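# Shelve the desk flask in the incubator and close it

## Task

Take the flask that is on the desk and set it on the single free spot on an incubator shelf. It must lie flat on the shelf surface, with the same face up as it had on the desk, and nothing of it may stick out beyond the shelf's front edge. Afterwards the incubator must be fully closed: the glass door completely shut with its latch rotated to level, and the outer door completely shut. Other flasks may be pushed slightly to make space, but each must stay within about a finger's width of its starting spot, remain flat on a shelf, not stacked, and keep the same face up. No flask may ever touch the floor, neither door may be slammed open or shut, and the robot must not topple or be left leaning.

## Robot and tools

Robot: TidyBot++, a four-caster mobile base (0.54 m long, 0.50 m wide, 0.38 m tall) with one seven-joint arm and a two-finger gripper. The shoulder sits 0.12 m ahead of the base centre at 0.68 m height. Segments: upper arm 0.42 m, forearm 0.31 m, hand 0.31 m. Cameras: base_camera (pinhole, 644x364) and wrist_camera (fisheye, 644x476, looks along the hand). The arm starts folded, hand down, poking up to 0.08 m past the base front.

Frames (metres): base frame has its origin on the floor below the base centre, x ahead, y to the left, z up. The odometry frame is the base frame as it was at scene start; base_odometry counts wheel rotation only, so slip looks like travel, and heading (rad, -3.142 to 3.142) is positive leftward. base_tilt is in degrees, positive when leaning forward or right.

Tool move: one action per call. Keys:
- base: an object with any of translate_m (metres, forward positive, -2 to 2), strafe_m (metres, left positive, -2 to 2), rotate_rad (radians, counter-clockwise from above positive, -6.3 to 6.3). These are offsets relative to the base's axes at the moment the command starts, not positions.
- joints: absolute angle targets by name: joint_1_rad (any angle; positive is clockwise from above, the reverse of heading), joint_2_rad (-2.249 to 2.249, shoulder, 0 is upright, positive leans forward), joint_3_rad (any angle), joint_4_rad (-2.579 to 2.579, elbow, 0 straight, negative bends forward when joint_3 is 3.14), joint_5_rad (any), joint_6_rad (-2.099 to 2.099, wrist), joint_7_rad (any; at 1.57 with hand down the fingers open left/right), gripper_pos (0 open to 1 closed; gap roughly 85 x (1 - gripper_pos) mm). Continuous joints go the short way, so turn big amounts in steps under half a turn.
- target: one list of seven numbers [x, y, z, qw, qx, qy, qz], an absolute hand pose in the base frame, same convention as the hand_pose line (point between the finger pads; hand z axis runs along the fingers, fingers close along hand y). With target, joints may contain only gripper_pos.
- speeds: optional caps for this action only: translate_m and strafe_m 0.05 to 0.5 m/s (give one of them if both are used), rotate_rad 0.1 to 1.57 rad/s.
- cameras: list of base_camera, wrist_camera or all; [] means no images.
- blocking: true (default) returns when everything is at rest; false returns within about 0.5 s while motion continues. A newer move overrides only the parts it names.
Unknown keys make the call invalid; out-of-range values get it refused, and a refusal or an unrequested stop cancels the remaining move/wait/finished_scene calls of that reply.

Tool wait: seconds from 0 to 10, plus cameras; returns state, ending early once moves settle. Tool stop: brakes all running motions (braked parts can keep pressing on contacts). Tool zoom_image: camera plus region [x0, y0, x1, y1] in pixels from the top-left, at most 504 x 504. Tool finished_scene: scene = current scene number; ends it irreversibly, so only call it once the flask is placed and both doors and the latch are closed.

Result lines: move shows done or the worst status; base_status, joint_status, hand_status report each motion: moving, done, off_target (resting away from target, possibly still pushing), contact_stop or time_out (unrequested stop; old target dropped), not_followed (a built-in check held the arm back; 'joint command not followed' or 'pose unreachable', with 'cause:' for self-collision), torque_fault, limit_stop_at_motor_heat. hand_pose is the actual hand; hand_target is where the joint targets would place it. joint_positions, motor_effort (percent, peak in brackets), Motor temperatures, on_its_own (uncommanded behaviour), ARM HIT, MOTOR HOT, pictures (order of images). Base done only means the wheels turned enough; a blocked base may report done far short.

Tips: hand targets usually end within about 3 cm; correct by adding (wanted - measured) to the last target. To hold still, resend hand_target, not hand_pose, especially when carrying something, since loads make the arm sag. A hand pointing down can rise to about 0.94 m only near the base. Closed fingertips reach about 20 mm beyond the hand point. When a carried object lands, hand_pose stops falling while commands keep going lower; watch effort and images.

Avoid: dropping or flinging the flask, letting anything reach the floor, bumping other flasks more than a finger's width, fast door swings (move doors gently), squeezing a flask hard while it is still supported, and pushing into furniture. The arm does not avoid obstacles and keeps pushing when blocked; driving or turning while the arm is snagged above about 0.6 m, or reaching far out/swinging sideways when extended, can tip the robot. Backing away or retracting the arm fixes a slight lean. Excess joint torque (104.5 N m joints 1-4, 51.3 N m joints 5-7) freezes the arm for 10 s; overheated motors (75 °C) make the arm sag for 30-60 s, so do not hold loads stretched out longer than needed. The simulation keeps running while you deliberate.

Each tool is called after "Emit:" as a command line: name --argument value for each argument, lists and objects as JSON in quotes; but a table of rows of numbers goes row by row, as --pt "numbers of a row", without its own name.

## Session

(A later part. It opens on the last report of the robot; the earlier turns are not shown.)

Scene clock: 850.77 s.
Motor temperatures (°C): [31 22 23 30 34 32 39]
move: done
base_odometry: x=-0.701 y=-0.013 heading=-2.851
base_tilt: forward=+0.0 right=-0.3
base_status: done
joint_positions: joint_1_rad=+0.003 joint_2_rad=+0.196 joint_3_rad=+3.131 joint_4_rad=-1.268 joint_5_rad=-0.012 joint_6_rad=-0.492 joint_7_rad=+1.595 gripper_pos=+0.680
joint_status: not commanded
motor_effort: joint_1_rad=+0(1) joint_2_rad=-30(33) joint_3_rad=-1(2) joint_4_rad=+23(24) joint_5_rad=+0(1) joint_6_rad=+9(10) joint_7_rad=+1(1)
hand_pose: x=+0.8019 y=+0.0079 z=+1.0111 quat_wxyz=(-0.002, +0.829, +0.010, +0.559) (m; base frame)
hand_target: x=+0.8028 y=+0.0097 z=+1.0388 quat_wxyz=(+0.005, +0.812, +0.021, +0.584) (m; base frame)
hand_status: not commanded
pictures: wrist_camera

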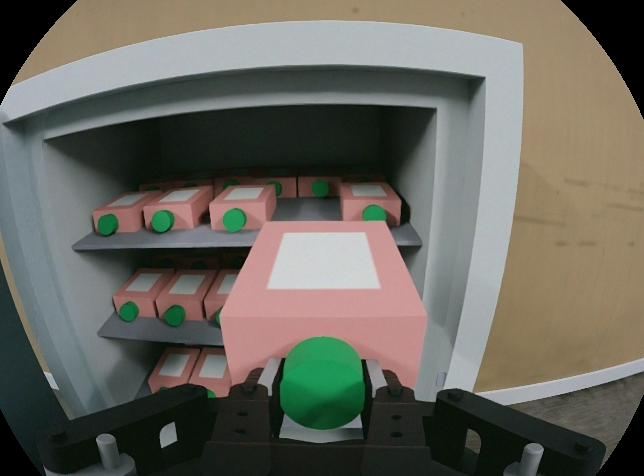

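Emit:
move --base '{"translate_m":0.15,"strafe_m":0.02}' --speeds '{"translate_m":0.1}' --cameras '["wrist_camera"]'

Emit:
zoom_image --camera "wrist_camera" --region '[120, 130, 500, 340]'

Scene clock: 878.17 s.
Motor temperatures (°C): [31 22 23 30 34 32 39]
move: done
base_odometry: x=-0.839 y=-0.075 heading=-2.851
base_tilt: forward=+0.0 right=-0.4
base_status: done
joint_positions: joint_1_rad=+0.003 joint_2_rad=+0.198 joint_3_rad=+3.131 joint_4_rad=-1.268 joint_5_rad=-0.012 joint_6_rad=-0.492 joint_7_rad=+1.595 gripper_pos=+0.680
joint_status: not commanded
motor_effort: joint_1_rad=-1(2) joint_2_rad=-30(33) joint_3_rad=-1(2) joint_4_rad=+22(24) joint_5_rad=+0(1) joint_6_rad=+9(10) joint_7_rad=+1(1)
hand_pose: x=+0.8025 y=+0.0079 z=+1.0099 quat_wxyz=(-0.002, +0.830, +0.010, +0.558) (m; base frame)
hand_target: x=+0.8028 y=+0.0097 z=+1.0388 quat_wxyz=(+0.005, +0.812, +0.021, +0.584) (m; base frame)
hand_status: not commanded
pictures: wrist_camera

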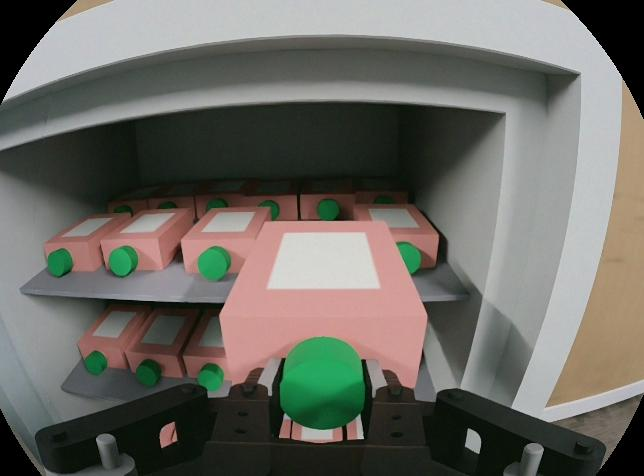

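Scaled by 1.326.

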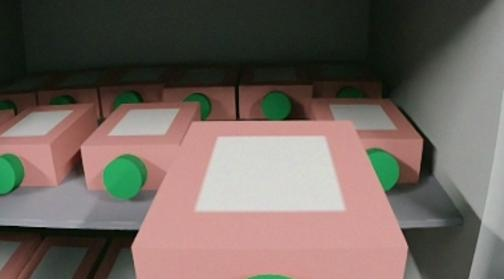

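Emit:
move --base '{"translate_m":0.12,"strafe_m":0.008}' --speeds '{"translate_m":0.06}' --cameras '["wrist_camera"]'

Emit:
zoom_image --camera "wrist_camera" --region '[120, 130, 500, 340]'

Scene clock: 901.67 s.
Motor temperatures (°C): [31 22 23 30 34 32 39]
move: done
base_odometry: x=-0.952 y=-0.117 heading=-2.851
base_tilt: forward=+0.1 right=-0.3
base_status: done
joint_positions: joint_1_rad=+0.003 joint_2_rad=+0.198 joint_3_rad=+3.131 joint_4_rad=-1.268 joint_5_rad=-0.012 joint_6_rad=-0.492 joint_7_rad=+1.595 gripper_pos=+0.680
joint_status: not commanded
motor_effort: joint_1_rad=-1(2) joint_2_rad=-30(33) joint_3_rad=-1(3) joint_4_rad=+23(23) joint_5_rad=+0(1) joint_6_rad=+9(10) joint_7_rad=+1(1)
hand_pose: x=+0.8025 y=+0.0079 z=+1.0099 quat_wxyz=(-0.002, +0.830, +0.010, +0.558) (m; base frame)
hand_target: x=+0.8028 y=+0.0097 z=+1.0388 quat_wxyz=(+0.005, +0.812, +0.021, +0.584) (m; base frame)
hand_status: not commanded
pictures: wrist_camera

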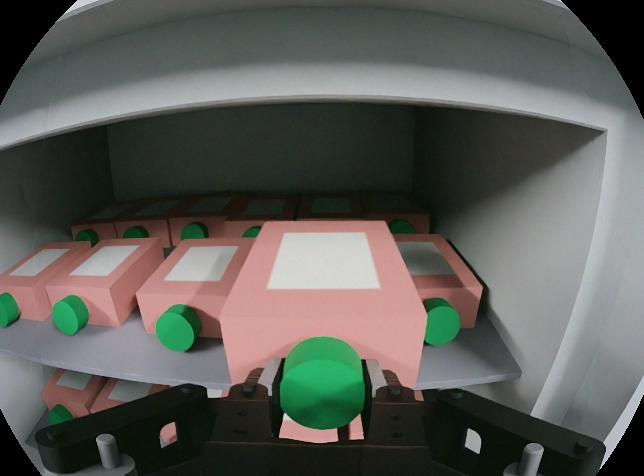

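Scaled by 1.326.

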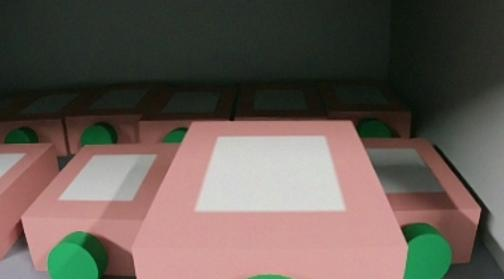

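Emit:
move --base '{"translate_m":0.11,"strafe_m":0.008}' --speeds '{"translate_m":0.06}' --cameras '["wrist_camera"]'

Emit:
zoom_image --camera "wrist_camera" --region '[60, 130, 560, 440]'

Scene clock: 928.13 s.
Motor temperatures (°C): [31 23 23 30 34 32 39]
move: done
base_odometry: x=-1.055 y=-0.156 heading=-2.851
base_tilt: forward=+0.0 right=-0.3
base_status: done
joint_positions: joint_1_rad=+0.003 joint_2_rad=+0.198 joint_3_rad=+3.131 joint_4_rad=-1.268 joint_5_rad=-0.012 joint_6_rad=-0.492 joint_7_rad=+1.595 gripper_pos=+0.680
joint_status: not commanded
motor_effort: joint_1_rad=+0(2) joint_2_rad=-30(33) joint_3_rad=-1(2) joint_4_rad=+22(23) joint_5_rad=+0(1) joint_6_rad=+9(10) joint_7_rad=+0(1)
hand_pose: x=+0.8024 y=+0.0079 z=+1.0099 quat_wxyz=(-0.002, +0.830, +0.010, +0.558) (m; base frame)
hand_target: x=+0.8028 y=+0.0097 z=+1.0388 quat_wxyz=(+0.005, +0.812, +0.021, +0.584) (m; base frame)
hand_status: not commanded
pictures: wrist_camera

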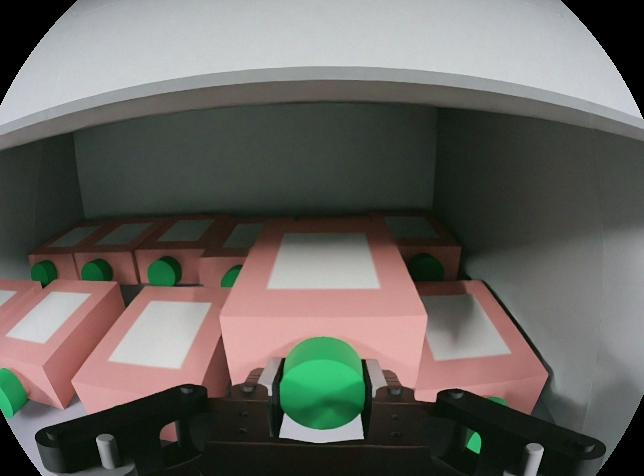

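Scaled by 1.008.

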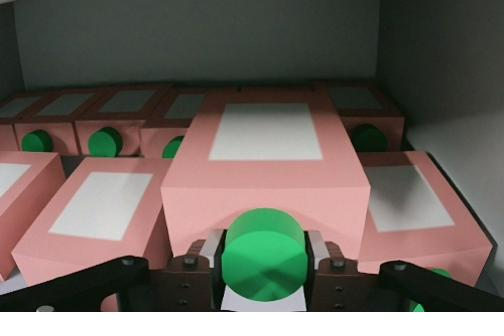

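Emit:
move --base '{"translate_m":0.012,"strafe_m":0.006}' --speeds '{"translate_m":0.05}' --cameras '[]'

Emit:
move --joints '{"joint_4_rad":-1.30,"joint_6_rad":-0.42}' --cameras '["wrist_camera"]'

Scene clock: 966.93 s.
Motor temperatures (°C): [31 23 23 30 34 32 39]
move: done
base_odometry: x=-1.065 y=-0.165 heading=-2.851
base_tilt: forward=+0.0 right=-0.3
base_status: done
joint_positions: joint_1_rad=+0.002 joint_2_rad=+0.199 joint_3_rad=+3.131 joint_4_rad=-1.268 joint_5_rad=-0.012 joint_6_rad=-0.492 joint_7_rad=+1.595 gripper_pos=+0.680
joint_status: not commanded
motor_effort: joint_1_rad=-1(2) joint_2_rad=-30(33) joint_3_rad=-1(2) joint_4_rad=+22(23) joint_5_rad=+1(1) joint_6_rad=+9(10) joint_7_rad=+1(1)
hand_pose: x=+0.8028 y=+0.0081 z=+1.0093 quat_wxyz=(-0.002, +0.830, +0.010, +0.558) (m; base frame)
hand_target: x=+0.8028 y=+0.0097 z=+1.0388 quat_wxyz=(+0.005, +0.812, +0.021, +0.584) (m; base frame)
hand_status: not commanded
pictures: none
No camera images: "cameras" was empty.

Scene clock: 967.67 s.
Motor temperatures (°C): [31 23 23 30 34 32 39]
move: done
base_odometry: x=-1.065 y=-0.165 heading=-2.851
base_tilt: forward=+0.0 right=-0.3
base_status: not commanded
joint_positions: joint_1_rad=+0.002 joint_2_rad=+0.199 joint_3_rad=+3.131 joint_4_rad=-1.301 joint_5_rad=-0.012 joint_6_rad=-0.464 joint_7_rad=+1.595 gripper_pos=+0.680
joint_status: all done
motor_effort: joint_1_rad=+0(1) joint_2_rad=-30(31) joint_3_rad=-2(2) joint_4_rad=+23(24) joint_5_rad=+0(1) joint_6_rad=+9(10) joint_7_rad=+1(1)
hand_pose: x=+0.8031 y=+0.0081 z=+0.9974 quat_wxyz=(-0.002, +0.831, +0.010, +0.556) (m; base frame)
hand_target: x=+0.8035 y=+0.0096 z=+1.0203 quat_wxyz=(+0.005, +0.815, +0.021, +0.580) (m; base frame)
hand_status: not commanded
pictures: wrist_camera

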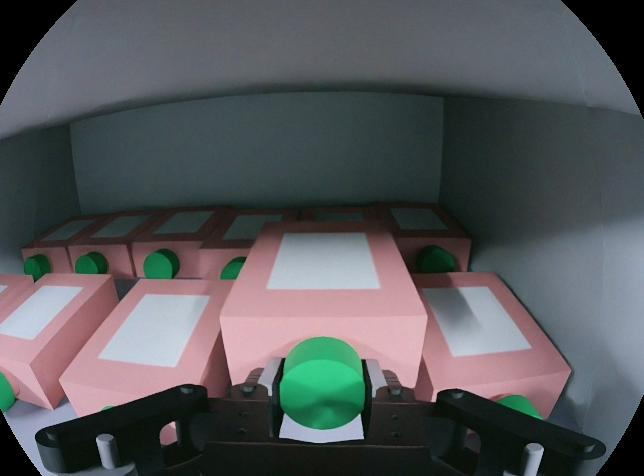

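Emit:
zoom_image --camera "wrist_camera" --region '[180, 250, 300, 420]'

Emit:
zoom_image --camera "wrist_camera" --region '[370, 230, 500, 420]'

Scaled by 2.965.

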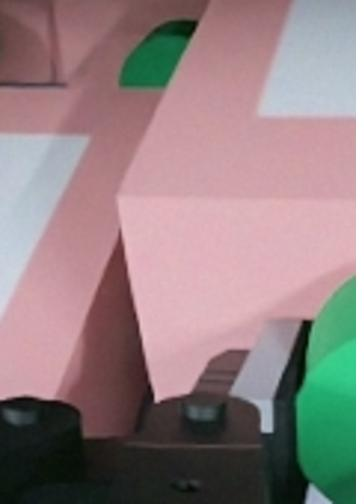

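Scaled by 2.653.

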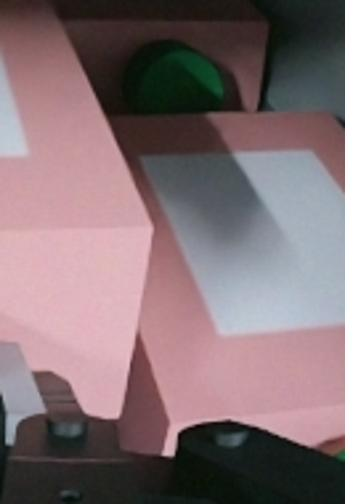

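Emit:
move --base '{"strafe_m":0.004}' --speeds '{"strafe_m":0.05}' --joints '{"joint_4_rad":-1.325,"joint_6_rad":-0.395}' --cameras '["wrist_camera"]'

Emit:
zoom_image --camera "wrist_camera" --region '[150, 230, 500, 420]'

Scene clock: 996.80 s.
Motor temperatures (°C): [31 23 23 30 34 32 39]
move: done
base_odometry: x=-1.064 y=-0.169 heading=-2.851
base_tilt: forward=+0.0 right=-0.3
base_status: done
joint_positions: joint_1_rad=+0.002 joint_2_rad=+0.199 joint_3_rad=+3.131 joint_4_rad=-1.323 joint_5_rad=-0.012 joint_6_rad=-0.439 joint_7_rad=+1.595 gripper_pos=+0.680
joint_status: all done
motor_effort: joint_1_rad=+0(3) joint_2_rad=-31(32) joint_3_rad=-2(4) joint_4_rad=+23(24) joint_5_rad=+1(1) joint_6_rad=+9(10) joint_7_rad=+1(1)
hand_pose: x=+0.8038 y=+0.0086 z=+0.9912 quat_wxyz=(-0.002, +0.831, +0.010, +0.557) (m; base frame)
hand_target: x=+0.8041 y=+0.0095 z=+1.0124 quat_wxyz=(+0.005, +0.815, +0.021, +0.580) (m; base frame)
hand_status: not commanded
pictures: wrist_camera

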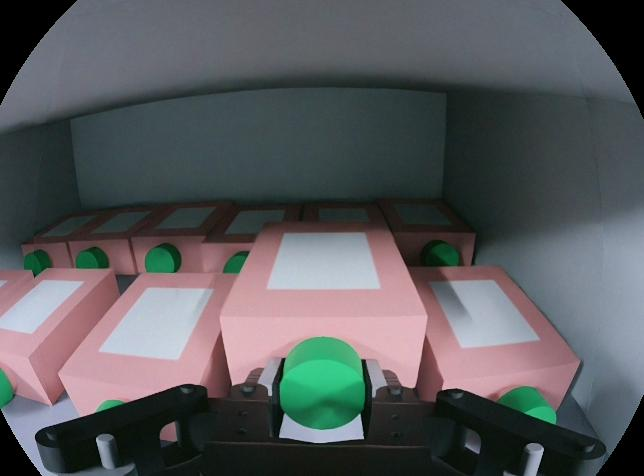

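Scaled by 1.440.

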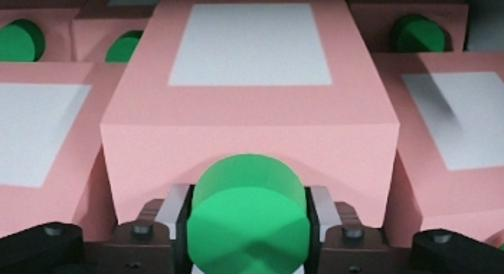

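Emit:
move --joints '{"joint_4_rad":-1.347,"joint_6_rad":-0.372}' --cameras '["wrist_camera"]'

Emit:
zoom_image --camera "wrist_camera" --region '[150, 230, 500, 420]'

Scene clock: 1002.53 s.
Motor temperatures (°C): [31 23 23 30 34 32 39]
move: done
base_odometry: x=-1.064 y=-0.169 heading=-2.851
base_tilt: forward=+0.1 right=-0.4
base_status: not commanded
joint_positions: joint_1_rad=+0.002 joint_2_rad=+0.199 joint_3_rad=+3.131 joint_4_rad=-1.344 joint_5_rad=-0.012 joint_6_rad=-0.416 joint_7_rad=+1.595 gripper_pos=+0.680
joint_status: all done
motor_effort: joint_1_rad=-1(1) joint_2_rad=-30(31) joint_3_rad=-1(2) joint_4_rad=+23(24) joint_5_rad=+0(0) joint_6_rad=+10(10) joint_7_rad=+0(1)
hand_pose: x=+0.8042 y=+0.0085 z=+0.9850 quat_wxyz=(-0.002, +0.830, +0.010, +0.557) (m; base frame)
hand_target: x=+0.8045 y=+0.0094 z=+1.0058 quat_wxyz=(+0.005, +0.814, +0.020, +0.580) (m; base frame)
hand_status: not commanded
pictures: wrist_camera

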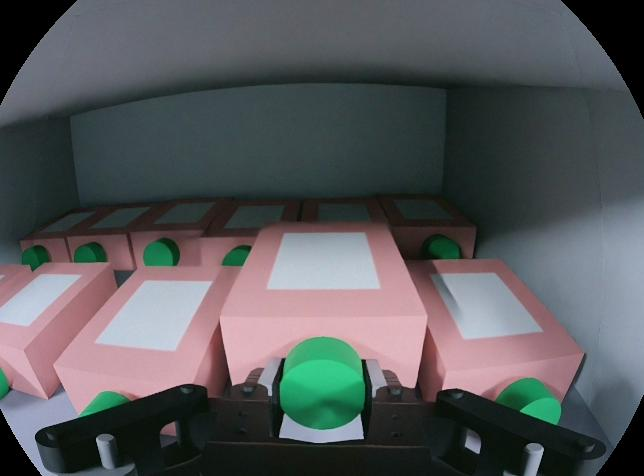

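Scaled by 1.440.

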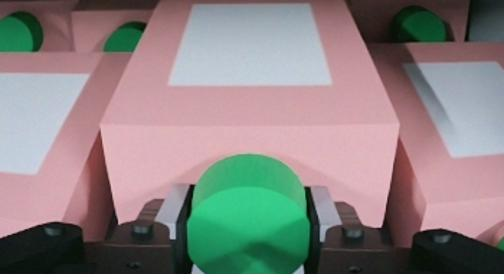

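Emit:
move --joints '{"joint_4_rad":-1.365,"joint_6_rad":-0.352}' --cameras '["wrist_camera"]'

Scene clock: 1008.40 s.
Motor temperatures (°C): [31 23 23 30 34 32 39]
move: done
base_odometry: x=-1.064 y=-0.169 heading=-2.851
base_tilt: forward=+0.1 right=-0.4
base_status: not commanded
joint_positions: joint_1_rad=+0.002 joint_2_rad=+0.199 joint_3_rad=+3.131 joint_4_rad=-1.362 joint_5_rad=-0.012 joint_6_rad=-0.396 joint_7_rad=+1.595 gripper_pos=+0.680
joint_status: all done
motor_effort: joint_1_rad=+0(1) joint_2_rad=-30(31) joint_3_rad=-1(2) joint_4_rad=+23(24) joint_5_rad=+0(1) joint_6_rad=+9(10) joint_7_rad=+1(1)
hand_pose: x=+0.8046 y=+0.0085 z=+0.9802 quat_wxyz=(-0.002, +0.830, +0.010, +0.558) (m; base frame)
hand_target: x=+0.8049 y=+0.0094 z=+1.0007 quat_wxyz=(+0.005, +0.814, +0.020, +0.581) (m; base frame)
hand_status: not commanded
pictures: wrist_camera

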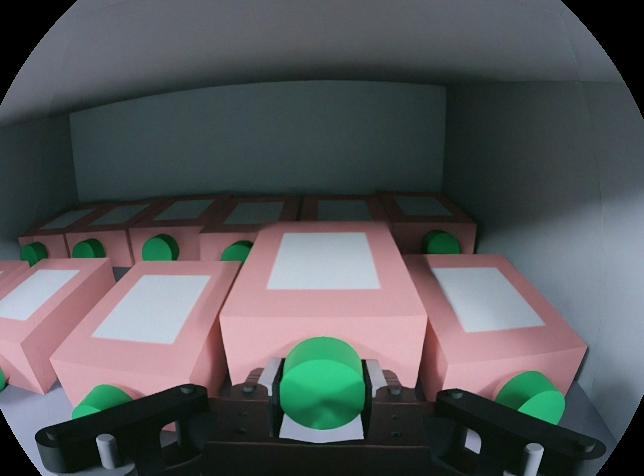

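Emit:
move --joints '{"joint_4_rad":-1.383,"joint_6_rad":-0.334}' --cameras '["wrist_camera"]'

Scene clock: 1052.77 s.
Motor temperatures (°C): [31 23 23 30 34 32 39]
move: done
base_odometry: x=-1.064 y=-0.169 heading=-2.851
base_tilt: forward=+0.0 right=-0.3
base_status: not commanded
joint_positions: joint_1_rad=+0.002 joint_2_rad=+0.199 joint_3_rad=+3.131 joint_4_rad=-1.380 joint_5_rad=-0.012 joint_6_rad=-0.378 joint_7_rad=+1.595 gripper_pos=+0.680
joint_status: all done
motor_effort: joint_1_rad=+0(1) joint_2_rad=-30(31) joint_3_rad=-1(2) joint_4_rad=+23(24) joint_5_rad=+0(0) joint_6_rad=+9(10) joint_7_rad=+1(1)
hand_pose: x=+0.8047 y=+0.0084 z=+0.9746 quat_wxyz=(-0.002, +0.830, +0.010, +0.558) (m; base frame)
hand_target: x=+0.8050 y=+0.0093 z=+0.9951 quat_wxyz=(+0.005, +0.814, +0.020, +0.581) (m; base frame)
hand_status: not commanded
pictures: wrist_camera

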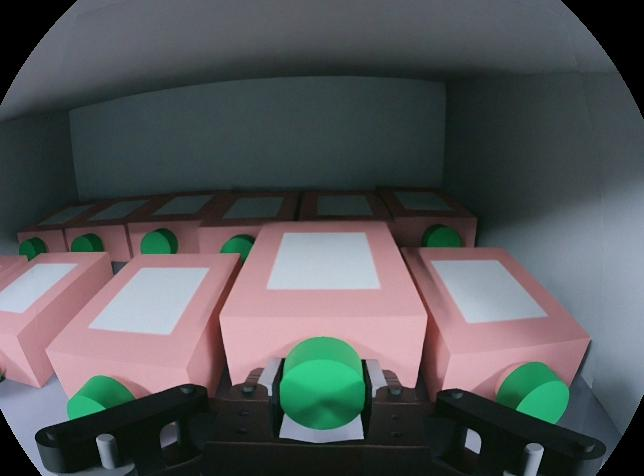

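Emit:
move --joints '{"joint_4_rad":-1.398,"joint_6_rad":-0.319}' --cameras '["wrist_camera"]'

Scene clock: 1057.63 s.
Motor temperatures (°C): [31 23 23 30 34 32 39]
move: done
base_odometry: x=-1.064 y=-0.169 heading=-2.851
base_tilt: forward=+0.1 right=-0.3
base_status: not commanded
joint_positions: joint_1_rad=+0.002 joint_2_rad=+0.199 joint_3_rad=+3.131 joint_4_rad=-1.395 joint_5_rad=-0.012 joint_6_rad=-0.364 joint_7_rad=+1.595 gripper_pos=+0.680
joint_status: all done
motor_effort: joint_1_rad=-1(1) joint_2_rad=-30(31) joint_3_rad=-1(2) joint_4_rad=+23(24) joint_5_rad=+0(0) joint_6_rad=+9(10) joint_7_rad=+0(1)
hand_pose: x=+0.8046 y=+0.0084 z=+0.9700 quat_wxyz=(-0.002, +0.830, +0.010, +0.558) (m; base frame)
hand_target: x=+0.8049 y=+0.0093 z=+0.9904 quat_wxyz=(+0.005, +0.814, +0.020, +0.581) (m; base frame)
hand_status: not commanded
pictures: wrist_camera

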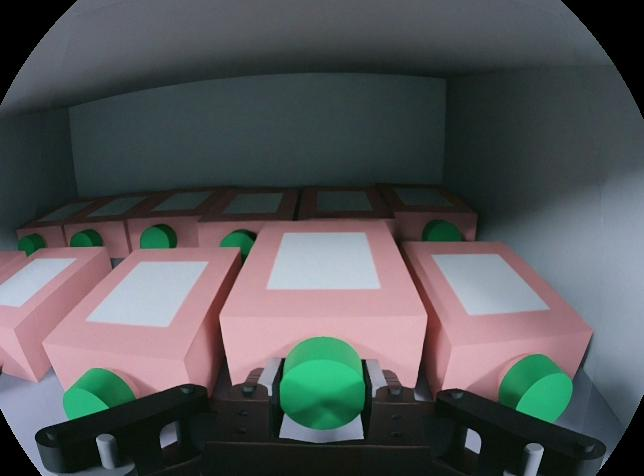

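Emit:
move --joints '{"joint_4_rad":-1.412,"joint_6_rad":-0.306}' --cameras '["wrist_camera"]'

Emit:
move --joints '{"joint_4_rad":-1.424,"joint_6_rad":-0.294}' --cameras '["wrist_camera"]'

Scene clock: 1063.70 s.
Motor temperatures (°C): [31 23 23 30 34 32 39]
move: done
base_odometry: x=-1.064 y=-0.169 heading=-2.851
base_tilt: forward=+0.0 right=-0.3
base_status: not commanded
joint_positions: joint_1_rad=+0.002 joint_2_rad=+0.199 joint_3_rad=+3.131 joint_4_rad=-1.408 joint_5_rad=-0.012 joint_6_rad=-0.351 joint_7_rad=+1.595 gripper_pos=+0.680
joint_status: all done
motor_effort: joint_1_rad=+0(1) joint_2_rad=-30(31) joint_3_rad=-2(2) joint_4_rad=+23(24) joint_5_rad=+0(1) joint_6_rad=+9(10) joint_7_rad=+0(1)
hand_pose: x=+0.8043 y=+0.0083 z=+0.9654 quat_wxyz=(-0.002, +0.830, +0.009, +0.558) (m; base frame)
hand_target: x=+0.8047 y=+0.0092 z=+0.9857 quat_wxyz=(+0.005, +0.814, +0.020, +0.580) (m; base frame)
hand_status: not commanded
pictures: wrist_camera

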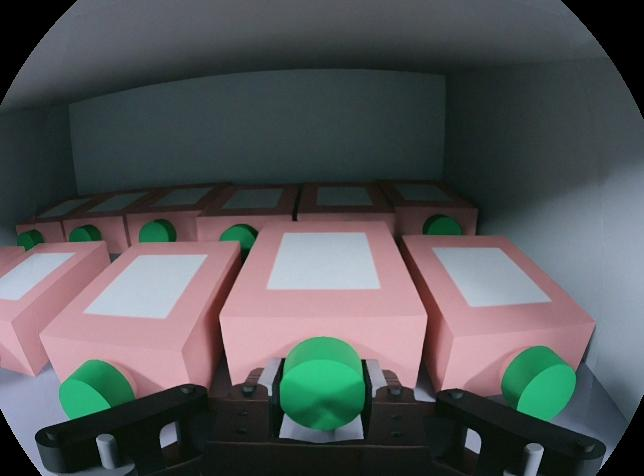

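Scene clock: 1064.23 s.
Motor temperatures (°C): [31 23 23 30 34 32 39]
move: done
base_odometry: x=-1.064 y=-0.169 heading=-2.851
base_tilt: forward=+0.1 right=-0.3
base_status: not commanded
joint_positions: joint_1_rad=+0.002 joint_2_rad=+0.199 joint_3_rad=+3.131 joint_4_rad=-1.420 joint_5_rad=-0.012 joint_6_rad=-0.339 joint_7_rad=+1.595 gripper_pos=+0.680
joint_status: all done
motor_effort: joint_1_rad=+0(1) joint_2_rad=-30(31) joint_3_rad=-1(2) joint_4_rad=+23(23) joint_5_rad=+0(0) joint_6_rad=+9(10) joint_7_rad=+1(1)
hand_pose: x=+0.8042 y=+0.0083 z=+0.9617 quat_wxyz=(-0.002, +0.830, +0.009, +0.558) (m; base frame)
hand_target: x=+0.8046 y=+0.0092 z=+0.9819 quat_wxyz=(+0.005, +0.814, +0.020, +0.580) (m; base frame)
hand_status: not commanded
pictures: wrist_camera

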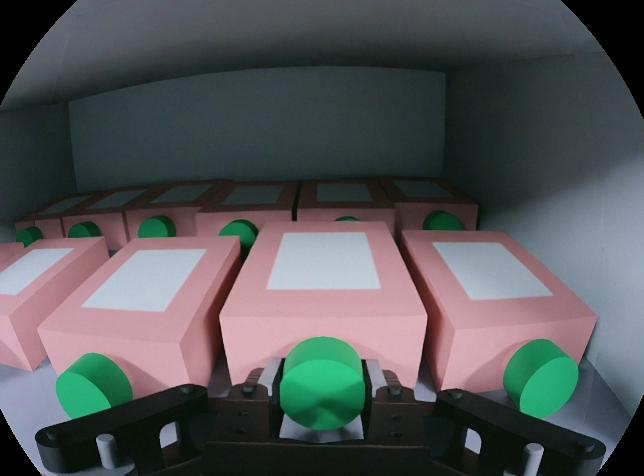

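Emit:
move --joints '{"joint_4_rad":-1.436,"joint_6_rad":-0.282}' --cameras '[]'

Emit:
move --joints '{"joint_4_rad":-1.446,"joint_6_rad":-0.272}' --cameras '["wrist_camera"]'

Scene clock: 1070.13 s.
Motor temperatures (°C): [31 23 23 30 34 32 39]
move: done
base_odometry: x=-1.064 y=-0.169 heading=-2.851
base_tilt: forward=+0.0 right=-0.4
base_status: not commanded
joint_positions: joint_1_rad=+0.002 joint_2_rad=+0.199 joint_3_rad=+3.131 joint_4_rad=-1.432 joint_5_rad=-0.012 joint_6_rad=-0.327 joint_7_rad=+1.595 gripper_pos=+0.680
joint_status: all done
motor_effort: joint_1_rad=-1(1) joint_2_rad=-30(31) joint_3_rad=-1(2) joint_4_rad=+23(24) joint_5_rad=+0(0) joint_6_rad=+9(10) joint_7_rad=+0(1)
hand_pose: x=+0.8040 y=+0.0083 z=+0.9580 quat_wxyz=(-0.002, +0.830, +0.009, +0.558) (m; base frame)
hand_target: x=+0.8045 y=+0.0092 z=+0.9781 quat_wxyz=(+0.005, +0.814, +0.020, +0.580) (m; base frame)
hand_status: not commanded
pictures: none
No camera images: "cameras" was empty.

Scene clock: 1070.67 s.
Motor temperatures (°C): [31 23 23 30 34 32 39]
move: done
base_odometry: x=-1.064 y=-0.169 heading=-2.851
base_tilt: forward=+0.1 right=-0.3
base_status: not commanded
joint_positions: joint_1_rad=+0.002 joint_2_rad=+0.199 joint_3_rad=+3.131 joint_4_rad=-1.442 joint_5_rad=-0.012 joint_6_rad=-0.317 joint_7_rad=+1.595 gripper_pos=+0.680
joint_status: all done
motor_effort: joint_1_rad=+0(1) joint_2_rad=-30(31) joint_3_rad=-1(2) joint_4_rad=+22(23) joint_5_rad=+0(0) joint_6_rad=+9(10) joint_7_rad=+0(1)
hand_pose: x=+0.8039 y=+0.0082 z=+0.9551 quat_wxyz=(-0.002, +0.830, +0.009, +0.558) (m; base frame)
hand_target: x=+0.8043 y=+0.0091 z=+0.9750 quat_wxyz=(+0.006, +0.814, +0.020, +0.580) (m; base frame)
hand_status: not commanded
pictures: wrist_camera

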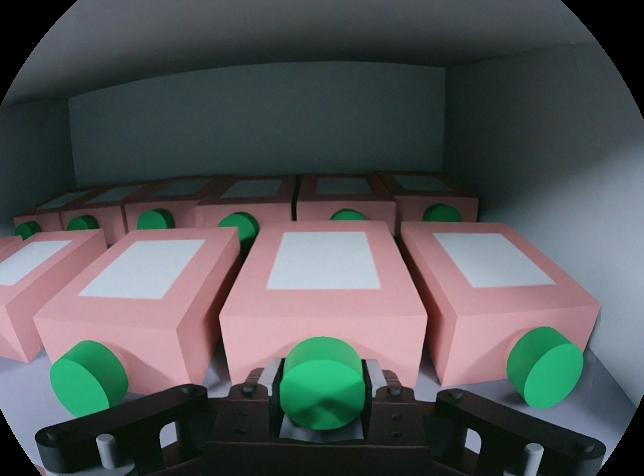

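Emit:
move --joints '{"joint_4_rad":-1.455,"joint_6_rad":-0.263}' --cameras '["wrist_camera"]'

Emit:
zoom_image --camera "wrist_camera" --region '[140, 200, 500, 440]'

Scene clock: 1077.67 s.
Motor temperatures (°C): [31 23 23 30 34 32 39]
move: done
base_odometry: x=-1.064 y=-0.169 heading=-2.851
base_tilt: forward=+0.0 right=-0.3
base_status: not commanded
joint_positions: joint_1_rad=+0.002 joint_2_rad=+0.199 joint_3_rad=+3.131 joint_4_rad=-1.448 joint_5_rad=-0.012 joint_6_rad=-0.306 joint_7_rad=+1.595 gripper_pos=+0.680
joint_status: all done
motor_effort: joint_1_rad=-1(1) joint_2_rad=-29(31) joint_3_rad=-1(2) joint_4_rad=+22(24) joint_5_rad=+0(1) joint_6_rad=+9(9) joint_7_rad=+0(1)
hand_pose: x=+0.8043 y=+0.0082 z=+0.9546 quat_wxyz=(-0.002, +0.828, +0.009, +0.560) (m; base frame)
hand_target: x=+0.8041 y=+0.0091 z=+0.9722 quat_wxyz=(+0.006, +0.814, +0.020, +0.580) (m; base frame)
hand_status: not commanded
pictures: wrist_camera

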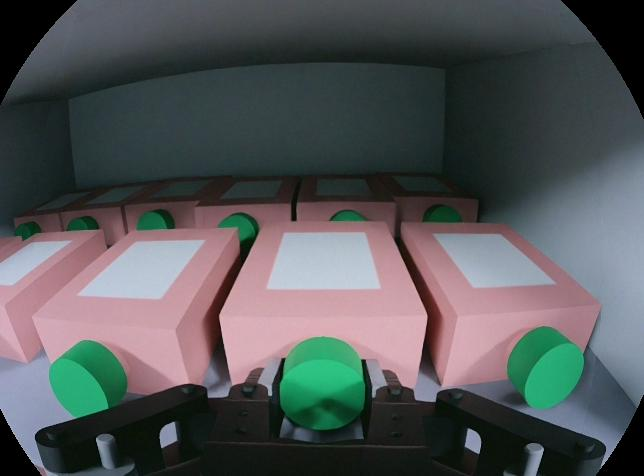

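Scaled by 1.400.

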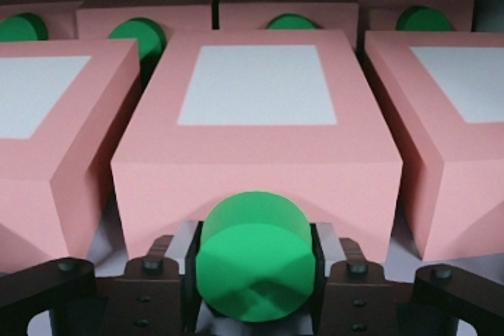

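Emit:
move --joints '{"joint_4_rad":-1.463,"joint_6_rad":-0.258}' --cameras '["wrist_camera"]'

Scene clock: 1081.73 s.
Motor temperatures (°C): [31 23 23 30 34 32 39]
move: done
base_odometry: x=-1.064 y=-0.169 heading=-2.851
base_tilt: forward=+0.1 right=-0.4
base_status: not commanded
joint_positions: joint_1_rad=+0.002 joint_2_rad=+0.198 joint_3_rad=+3.131 joint_4_rad=-1.452 joint_5_rad=-0.012 joint_6_rad=-0.299 joint_7_rad=+1.595 gripper_pos=+0.680
joint_status: all done
motor_effort: joint_1_rad=+0(1) joint_2_rad=-29(30) joint_3_rad=-1(2) joint_4_rad=+21(23) joint_5_rad=+0(1) joint_6_rad=+9(9) joint_7_rad=+1(1)
hand_pose: x=+0.8045 y=+0.0082 z=+0.9545 quat_wxyz=(-0.002, +0.827, +0.009, +0.562) (m; base frame)
hand_target: x=+0.8036 y=+0.0091 z=+0.9688 quat_wxyz=(+0.006, +0.815, +0.020, +0.579) (m; base frame)
hand_status: not commanded
pictures: wrist_camera

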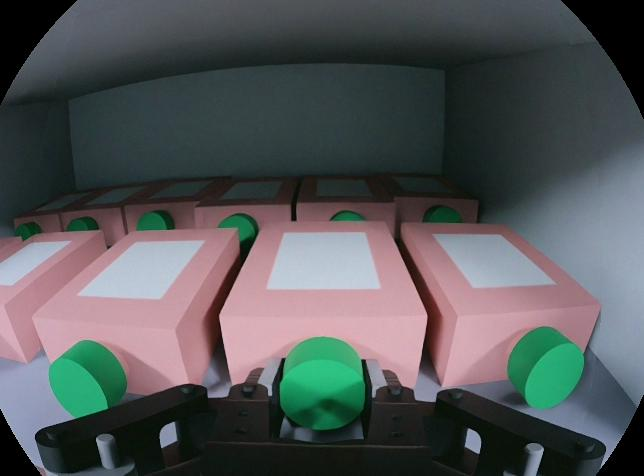

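Emit:
move --joints '{"gripper_pos":0.68}' --cameras '[]'

Emit:
move --joints '{"gripper_pos":0.55}' --cameras '["wrist_camera"]'

Scene clock: 1088.40 s.
Motor temperatures (°C): [31 23 23 30 34 32 39]
move: done
base_odometry: x=-1.064 y=-0.169 heading=-2.851
base_tilt: forward=+0.1 right=-0.4
base_status: not commanded
joint_positions: joint_1_rad=+0.002 joint_2_rad=+0.198 joint_3_rad=+3.131 joint_4_rad=-1.452 joint_5_rad=-0.012 joint_6_rad=-0.299 joint_7_rad=+1.595 gripper_pos=+0.677
joint_status: all done
motor_effort: joint_1_rad=-1(1) joint_2_rad=-29(29) joint_3_rad=-1(1) joint_4_rad=+22(22) joint_5_rad=+1(1) joint_6_rad=+9(9) joint_7_rad=+1(1)
hand_pose: x=+0.8045 y=+0.0082 z=+0.9545 quat_wxyz=(-0.002, +0.827, +0.009, +0.562) (m; base frame)
hand_target: x=+0.8036 y=+0.0091 z=+0.9688 quat_wxyz=(+0.006, +0.815, +0.020, +0.579) (m; base frame)
hand_status: not commanded
pictures: none
No camera images: "cameras" was empty.

Scene clock: 1088.97 s.
Motor temperatures (°C): [31 23 23 30 34 32 39]
move: done
base_odometry: x=-1.064 y=-0.169 heading=-2.851
base_tilt: forward=+0.0 right=-0.3
base_status: not commanded
joint_positions: joint_1_rad=+0.002 joint_2_rad=+0.198 joint_3_rad=+3.131 joint_4_rad=-1.452 joint_5_rad=-0.012 joint_6_rad=-0.299 joint_7_rad=+1.595 gripper_pos=+0.550
joint_status: all done
motor_effort: joint_1_rad=+0(1) joint_2_rad=-29(30) joint_3_rad=-1(2) joint_4_rad=+22(22) joint_5_rad=+0(1) joint_6_rad=+8(9) joint_7_rad=+1(1)
hand_pose: x=+0.8044 y=+0.0082 z=+0.9543 quat_wxyz=(-0.002, +0.827, +0.009, +0.561) (m; base frame)
hand_target: x=+0.8036 y=+0.0091 z=+0.9688 quat_wxyz=(+0.006, +0.815, +0.020, +0.579) (m; base frame)
hand_status: not commanded
pictures: wrist_camera

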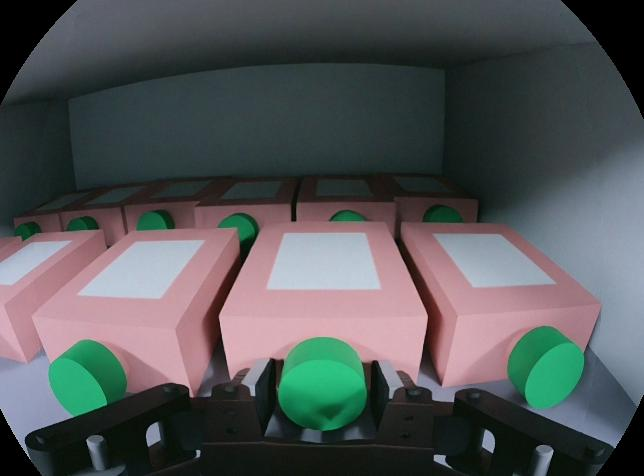

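Emit:
move --base '{"translate_m":-0.05}' --speeds '{"translate_m":0.05}' --cameras '["wrist_camera"]'

Scene clock: 1094.97 s.
Motor temperatures (°C): [31 23 23 30 34 32 39]
move: done
base_odometry: x=-1.016 y=-0.155 heading=-2.851
base_tilt: forward=+0.0 right=-0.4
base_status: done
joint_positions: joint_1_rad=+0.002 joint_2_rad=+0.197 joint_3_rad=+3.131 joint_4_rad=-1.453 joint_5_rad=-0.012 joint_6_rad=-0.298 joint_7_rad=+1.595 gripper_pos=+0.550
joint_status: not commanded
motor_effort: joint_1_rad=+0(1) joint_2_rad=-28(33) joint_3_rad=-1(2) joint_4_rad=+22(23) joint_5_rad=+0(1) joint_6_rad=+9(9) joint_7_rad=+1(1)
hand_pose: x=+0.8039 y=+0.0082 z=+0.9552 quat_wxyz=(-0.002, +0.827, +0.009, +0.562) (m; base frame)
hand_target: x=+0.8036 y=+0.0091 z=+0.9688 quat_wxyz=(+0.006, +0.815, +0.020, +0.579) (m; base frame)
hand_status: not commanded
pictures: wrist_camera

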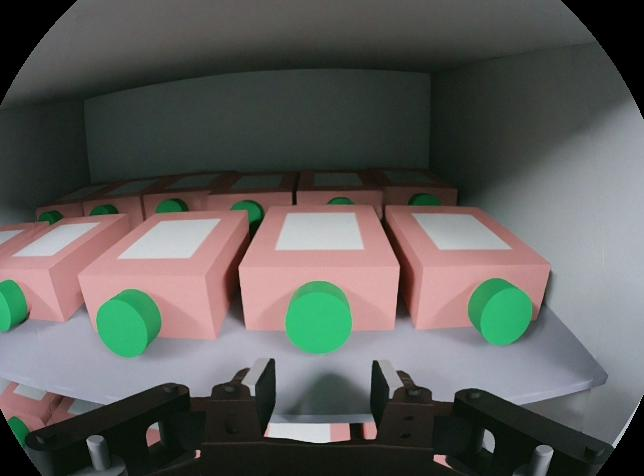

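Emit:
move --base '{"translate_m":-0.6}' --speeds '{"translate_m":0.15}' --joints '{"gripper_pos":1.0}' --cameras '["wrist_camera"]'

Emit:
zoom_image --camera "wrist_camera" --region '[50, 50, 470, 350]'

Scene clock: 1104.97 s.
Motor temperatures (°C): [31 23 23 30 34 32 39]
move: done
base_odometry: x=-0.441 y=+0.017 heading=-2.851
base_tilt: forward=+0.0 right=-0.3
base_status: done
joint_positions: joint_1_rad=+0.002 joint_2_rad=+0.193 joint_3_rad=+3.131 joint_4_rad=-1.454 joint_5_rad=-0.012 joint_6_rad=-0.298 joint_7_rad=+1.595 gripper_pos=+0.999
joint_status: all done
motor_effort: joint_1_rad=-1(1) joint_2_rad=-29(32) joint_3_rad=-1(2) joint_4_rad=+22(22) joint_5_rad=+0(1) joint_6_rad=+8(9) joint_7_rad=+1(1)
hand_pose: x=+0.8028 y=+0.0082 z=+0.9577 quat_wxyz=(-0.002, +0.826, +0.009, +0.564) (m; base frame)
hand_target: x=+0.8036 y=+0.0091 z=+0.9688 quat_wxyz=(+0.006, +0.815, +0.020, +0.579) (m; base frame)
hand_status: not commanded
pictures: wrist_camera

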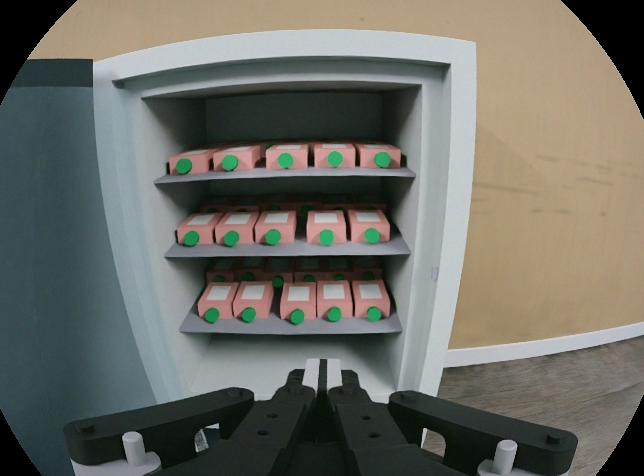

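Scaled by 1.200.

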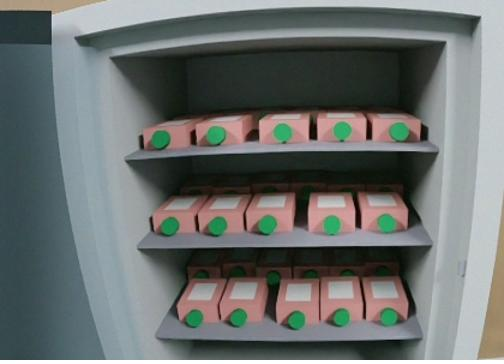

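Emit:
move --base '{"translate_m":-0.4,"strafe_m":0.1}' --speeds '{"translate_m":0.2}' --joints '{"joint_2_rad":-0.2,"joint_4_rad":-2.04,"joint_6_rad":0.1,"joint_7_rad":1.62}' --cameras '["wrist_camera"]'

Scene clock: 1126.27 s.
Motor temperatures (°C): [31 23 23 30 34 32 39]
move: done
base_odometry: x=-0.029 y=+0.036 heading=-2.851
base_tilt: forward=+0.0 right=-0.3
base_status: done
joint_positions: joint_1_rad=+0.002 joint_2_rad=-0.191 joint_3_rad=+3.131 joint_4_rad=-2.030 joint_5_rad=-0.012 joint_6_rad=+0.056 joint_7_rad=+1.595 gripper_pos=+0.999
joint_status: all done
motor_effort: joint_1_rad=+0(2) joint_2_rad=-14(32) joint_3_rad=+0(3) joint_4_rad=+22(23) joint_5_rad=+0(1) joint_6_rad=+9(10) joint_7_rad=+1(2)
hand_pose: x=+0.6465 y=+0.0065 z=+0.9458 quat_wxyz=(+0.002, +0.778, +0.008, +0.628) (m; base frame)
hand_target: x=+0.6451 y=+0.0072 z=+0.9581 quat_wxyz=(+0.010, +0.764, +0.018, +0.645) (m; base frame)
hand_status: not commanded
pictures: wrist_camera

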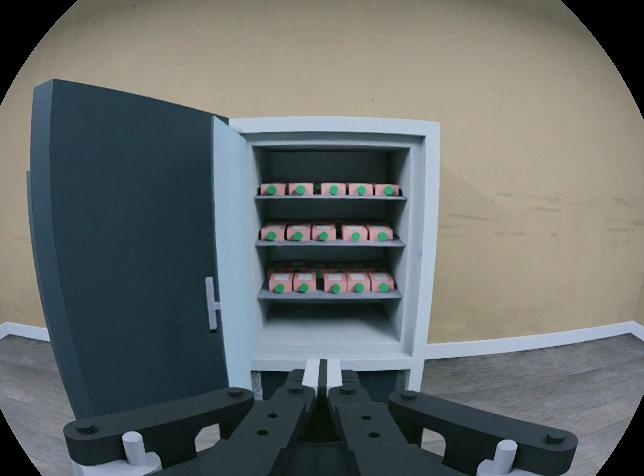

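Emit:
move --base '{"strafe_m":0.26}' --speeds '{"strafe_m":0.2}' --joints '{"joint_2_rad":0.145,"joint_4_rad":-1.8126,"joint_6_rad":0.355}' --cameras '["wrist_camera"]'

Scene clock: 1168.40 s.
Motor temperatures (°C): [31 22 23 30 34 32 39]
move: done
base_odometry: x=+0.046 y=-0.213 heading=-2.851
base_tilt: forward=+0.1 right=-0.3
base_status: done
joint_positions: joint_1_rad=-0.001 joint_2_rad=+0.145 joint_3_rad=+3.131 joint_4_rad=-1.833 joint_5_rad=-0.012 joint_6_rad=+0.311 joint_7_rad=+1.595 gripper_pos=+0.999
joint_status: all done
motor_effort: joint_1_rad=+0(3) joint_2_rad=-26(28) joint_3_rad=-1(3) joint_4_rad=+21(23) joint_5_rad=+0(1) joint_6_rad=+9(10) joint_7_rad=+0(1)
hand_pose: x=+0.7782 y=+0.0073 z=+0.9433 quat_wxyz=(+0.001, +0.741, +0.007, +0.672) (m; base frame)
hand_target: x=+0.7819 y=+0.0067 z=+0.9697 quat_wxyz=(+0.010, +0.718, +0.015, +0.696) (m; base frame)
hand_status: not commanded
pictures: wrist_camera

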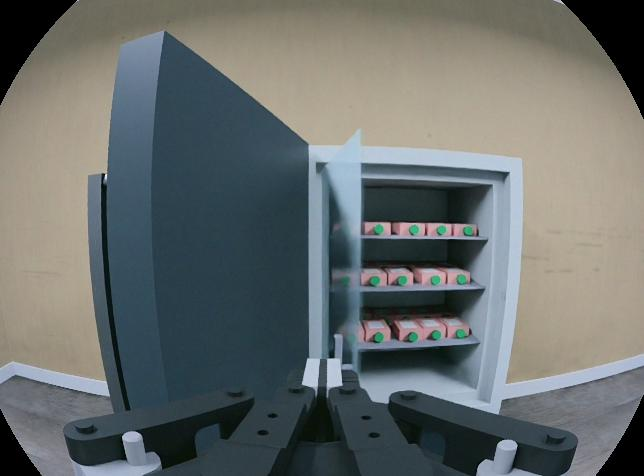

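Emit:
move --base '{"translate_m":0.2,"strafe_m":0.04}' --speeds '{"translate_m":0.15}' --cameras '["wrist_camera"]'

Scene clock: 1182.17 s.
Motor temperatures (°C): [31 22 23 30 34 32 39]
move: done
base_odometry: x=-0.135 y=-0.309 heading=-2.850
base_tilt: forward=+0.1 right=-0.4
base_status: done
joint_positions: joint_1_rad=-0.001 joint_2_rad=+0.149 joint_3_rad=+3.131 joint_4_rad=-1.830 joint_5_rad=-0.012 joint_6_rad=+0.313 joint_7_rad=+1.595 gripper_pos=+0.999
joint_status: not commanded
motor_effort: joint_1_rad=+0(1) joint_2_rad=-26(29) joint_3_rad=-1(2) joint_4_rad=+20(22) joint_5_rad=+0(1) joint_6_rad=+9(9) joint_7_rad=+1(1)
hand_pose: x=+0.7798 y=+0.0073 z=+0.9435 quat_wxyz=(+0.001, +0.740, +0.007, +0.673) (m; base frame)
hand_target: x=+0.7819 y=+0.0067 z=+0.9697 quat_wxyz=(+0.010, +0.718, +0.015, +0.696) (m; base frame)
hand_status: not commanded
pictures: wrist_camera

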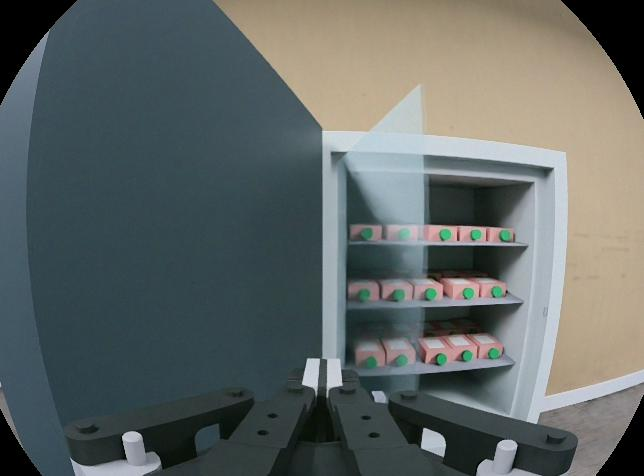

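Emit:
move --base '{"translate_m":0.18,"strafe_m":-0.012}' --speeds '{"translate_m":0.1}' --cameras '["wrist_camera"]'

Scene clock: 1195.53 s.
Motor temperatures (°C): [31 22 23 30 34 32 39]
move: done
base_odometry: x=-0.310 y=-0.349 heading=-2.850
base_tilt: forward=+0.0 right=-0.3
base_status: done
joint_positions: joint_1_rad=-0.001 joint_2_rad=+0.150 joint_3_rad=+3.131 joint_4_rad=-1.829 joint_5_rad=-0.012 joint_6_rad=+0.313 joint_7_rad=+1.595 gripper_pos=+0.999
joint_status: not commanded
motor_effort: joint_1_rad=-1(2) joint_2_rad=-26(29) joint_3_rad=-1(2) joint_4_rad=+21(22) joint_5_rad=+1(1) joint_6_rad=+9(9) joint_7_rad=+0(1)
hand_pose: x=+0.7803 y=+0.0073 z=+0.9434 quat_wxyz=(+0.001, +0.740, +0.007, +0.673) (m; base frame)
hand_target: x=+0.7819 y=+0.0067 z=+0.9697 quat_wxyz=(+0.010, +0.718, +0.015, +0.696) (m; base frame)
hand_status: not commanded
pictures: wrist_camera

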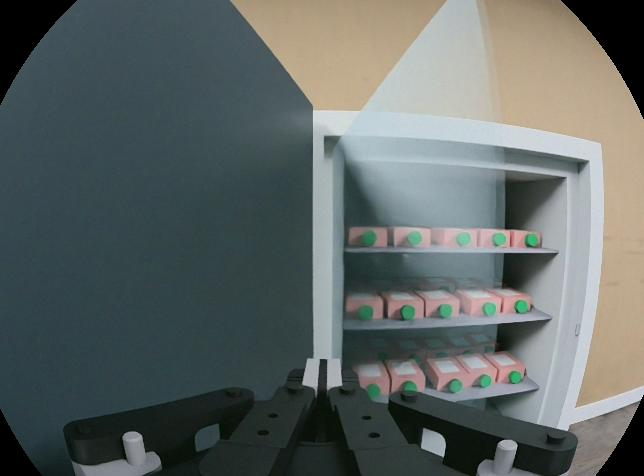

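Emit:
move --base '{"translate_m":0.09,"strafe_m":-0.025}' --speeds '{"translate_m":0.08}' --cameras '["wrist_camera"]'

Scene clock: 1223.83 s.
Motor temperatures (°C): [31 22 23 30 34 32 39]
move: done
base_odometry: x=-0.404 y=-0.352 heading=-2.850
base_tilt: forward=+0.1 right=-0.4
base_status: done
joint_positions: joint_1_rad=-0.001 joint_2_rad=+0.152 joint_3_rad=+3.130 joint_4_rad=-1.827 joint_5_rad=-0.012 joint_6_rad=+0.314 joint_7_rad=+1.595 gripper_pos=+0.999
joint_status: not commanded
motor_effort: joint_1_rad=+0(3) joint_2_rad=-26(28) joint_3_rad=-1(3) joint_4_rad=+20(23) joint_5_rad=+1(1) joint_6_rad=+9(10) joint_7_rad=+1(1)
hand_pose: x=+0.7811 y=+0.0078 z=+0.9435 quat_wxyz=(+0.001, +0.740, +0.007, +0.673) (m; base frame)
hand_target: x=+0.7819 y=+0.0067 z=+0.9697 quat_wxyz=(+0.010, +0.718, +0.015, +0.696) (m; base frame)
hand_status: not commanded
pictures: wrist_camera

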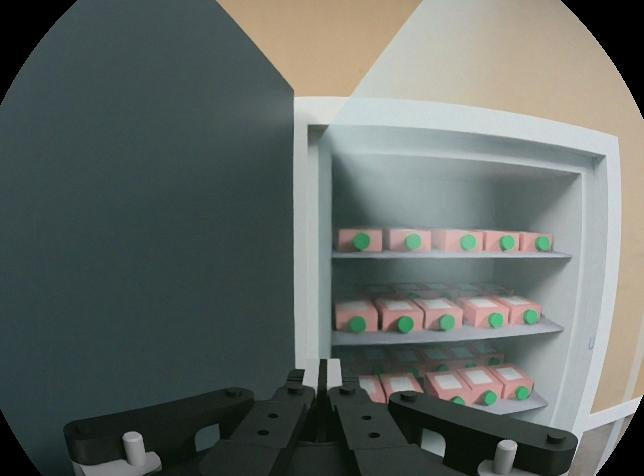

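Emit:
move --base '{"strafe_m":-0.09}' --speeds '{"strafe_m":0.06}' --cameras '["wrist_camera"]'

Scene clock: 1243.27 s.
Motor temperatures (°C): [31 22 23 30 34 32 39]
move: done
base_odometry: x=-0.430 y=-0.265 heading=-2.850
base_tilt: forward=+0.1 right=-0.3
base_status: done
joint_positions: joint_1_rad=-0.001 joint_2_rad=+0.152 joint_3_rad=+3.130 joint_4_rad=-1.827 joint_5_rad=-0.012 joint_6_rad=+0.314 joint_7_rad=+1.595 gripper_pos=+0.999
joint_status: not commanded
motor_effort: joint_1_rad=+0(3) joint_2_rad=-26(27) joint_3_rad=-1(3) joint_4_rad=+21(21) joint_5_rad=+0(1) joint_6_rad=+9(9) joint_7_rad=+0(1)
hand_pose: x=+0.7811 y=+0.0077 z=+0.9436 quat_wxyz=(+0.001, +0.740, +0.007, +0.673) (m; base frame)
hand_target: x=+0.7819 y=+0.0067 z=+0.9697 quat_wxyz=(+0.010, +0.718, +0.015, +0.696) (m; base frame)
hand_status: not commanded
pictures: wrist_camera

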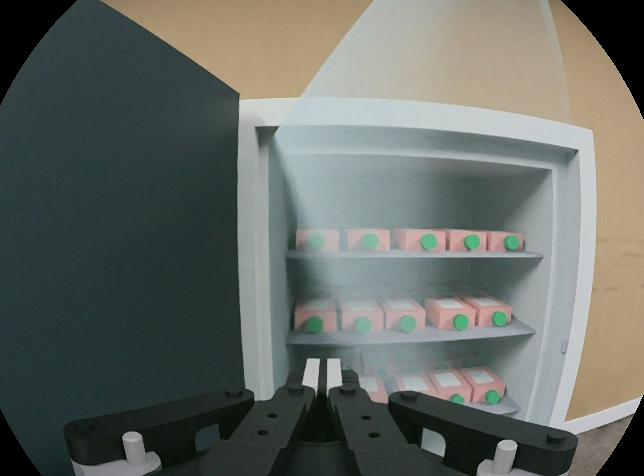

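Emit:
move --base '{"strafe_m":-0.04}' --speeds '{"strafe_m":0.05}' --cameras '["wrist_camera"]'

Scene clock: 1255.07 s.
Motor temperatures (°C): [31 22 23 30 34 32 39]
move: done
base_odometry: x=-0.442 y=-0.227 heading=-2.850
base_tilt: forward=+0.1 right=-0.3
base_status: done
joint_positions: joint_1_rad=-0.001 joint_2_rad=+0.152 joint_3_rad=+3.130 joint_4_rad=-1.827 joint_5_rad=-0.012 joint_6_rad=+0.314 joint_7_rad=+1.595 gripper_pos=+0.999
joint_status: not commanded
motor_effort: joint_1_rad=-1(3) joint_2_rad=-26(28) joint_3_rad=+0(3) joint_4_rad=+21(21) joint_5_rad=+0(1) joint_6_rad=+9(9) joint_7_rad=+0(1)
hand_pose: x=+0.7811 y=+0.0076 z=+0.9436 quat_wxyz=(+0.001, +0.740, +0.007, +0.673) (m; base frame)
hand_target: x=+0.7819 y=+0.0067 z=+0.9697 quat_wxyz=(+0.010, +0.718, +0.015, +0.696) (m; base frame)
hand_status: not commanded
pictures: wrist_camera

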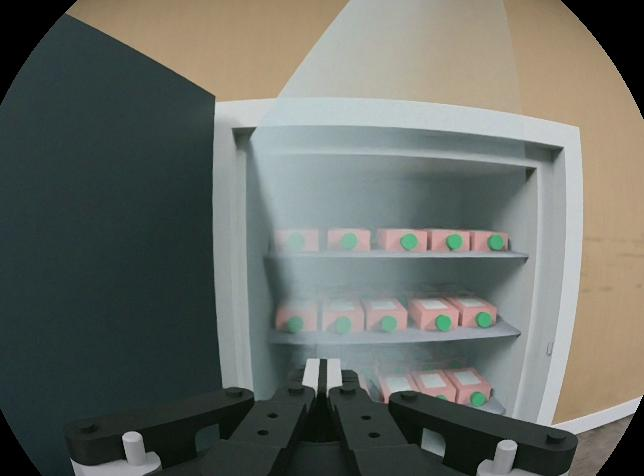

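Emit:
move --base '{"strafe_m":-0.04}' --speeds '{"strafe_m":0.05}' --cameras '["wrist_camera"]'

Scene clock: 1264.97 s.
Motor temperatures (°C): [31 22 23 30 34 32 39]
move: done
base_odometry: x=-0.453 y=-0.189 heading=-2.850
base_tilt: forward=+0.1 right=-0.3
base_status: done
joint_positions: joint_1_rad=-0.001 joint_2_rad=+0.152 joint_3_rad=+3.130 joint_4_rad=-1.827 joint_5_rad=-0.012 joint_6_rad=+0.314 joint_7_rad=+1.595 gripper_pos=+0.999
joint_status: not commanded
motor_effort: joint_1_rad=+0(3) joint_2_rad=-26(28) joint_3_rad=-2(3) joint_4_rad=+21(22) joint_5_rad=+1(1) joint_6_rad=+9(10) joint_7_rad=+0(1)
hand_pose: x=+0.7811 y=+0.0077 z=+0.9436 quat_wxyz=(+0.001, +0.740, +0.007, +0.673) (m; base frame)
hand_target: x=+0.7819 y=+0.0067 z=+0.9697 quat_wxyz=(+0.010, +0.718, +0.015, +0.696) (m; base frame)
hand_status: not commanded
pictures: wrist_camera

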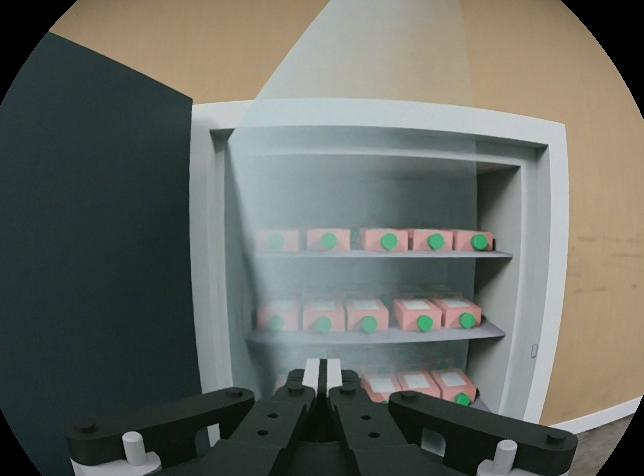

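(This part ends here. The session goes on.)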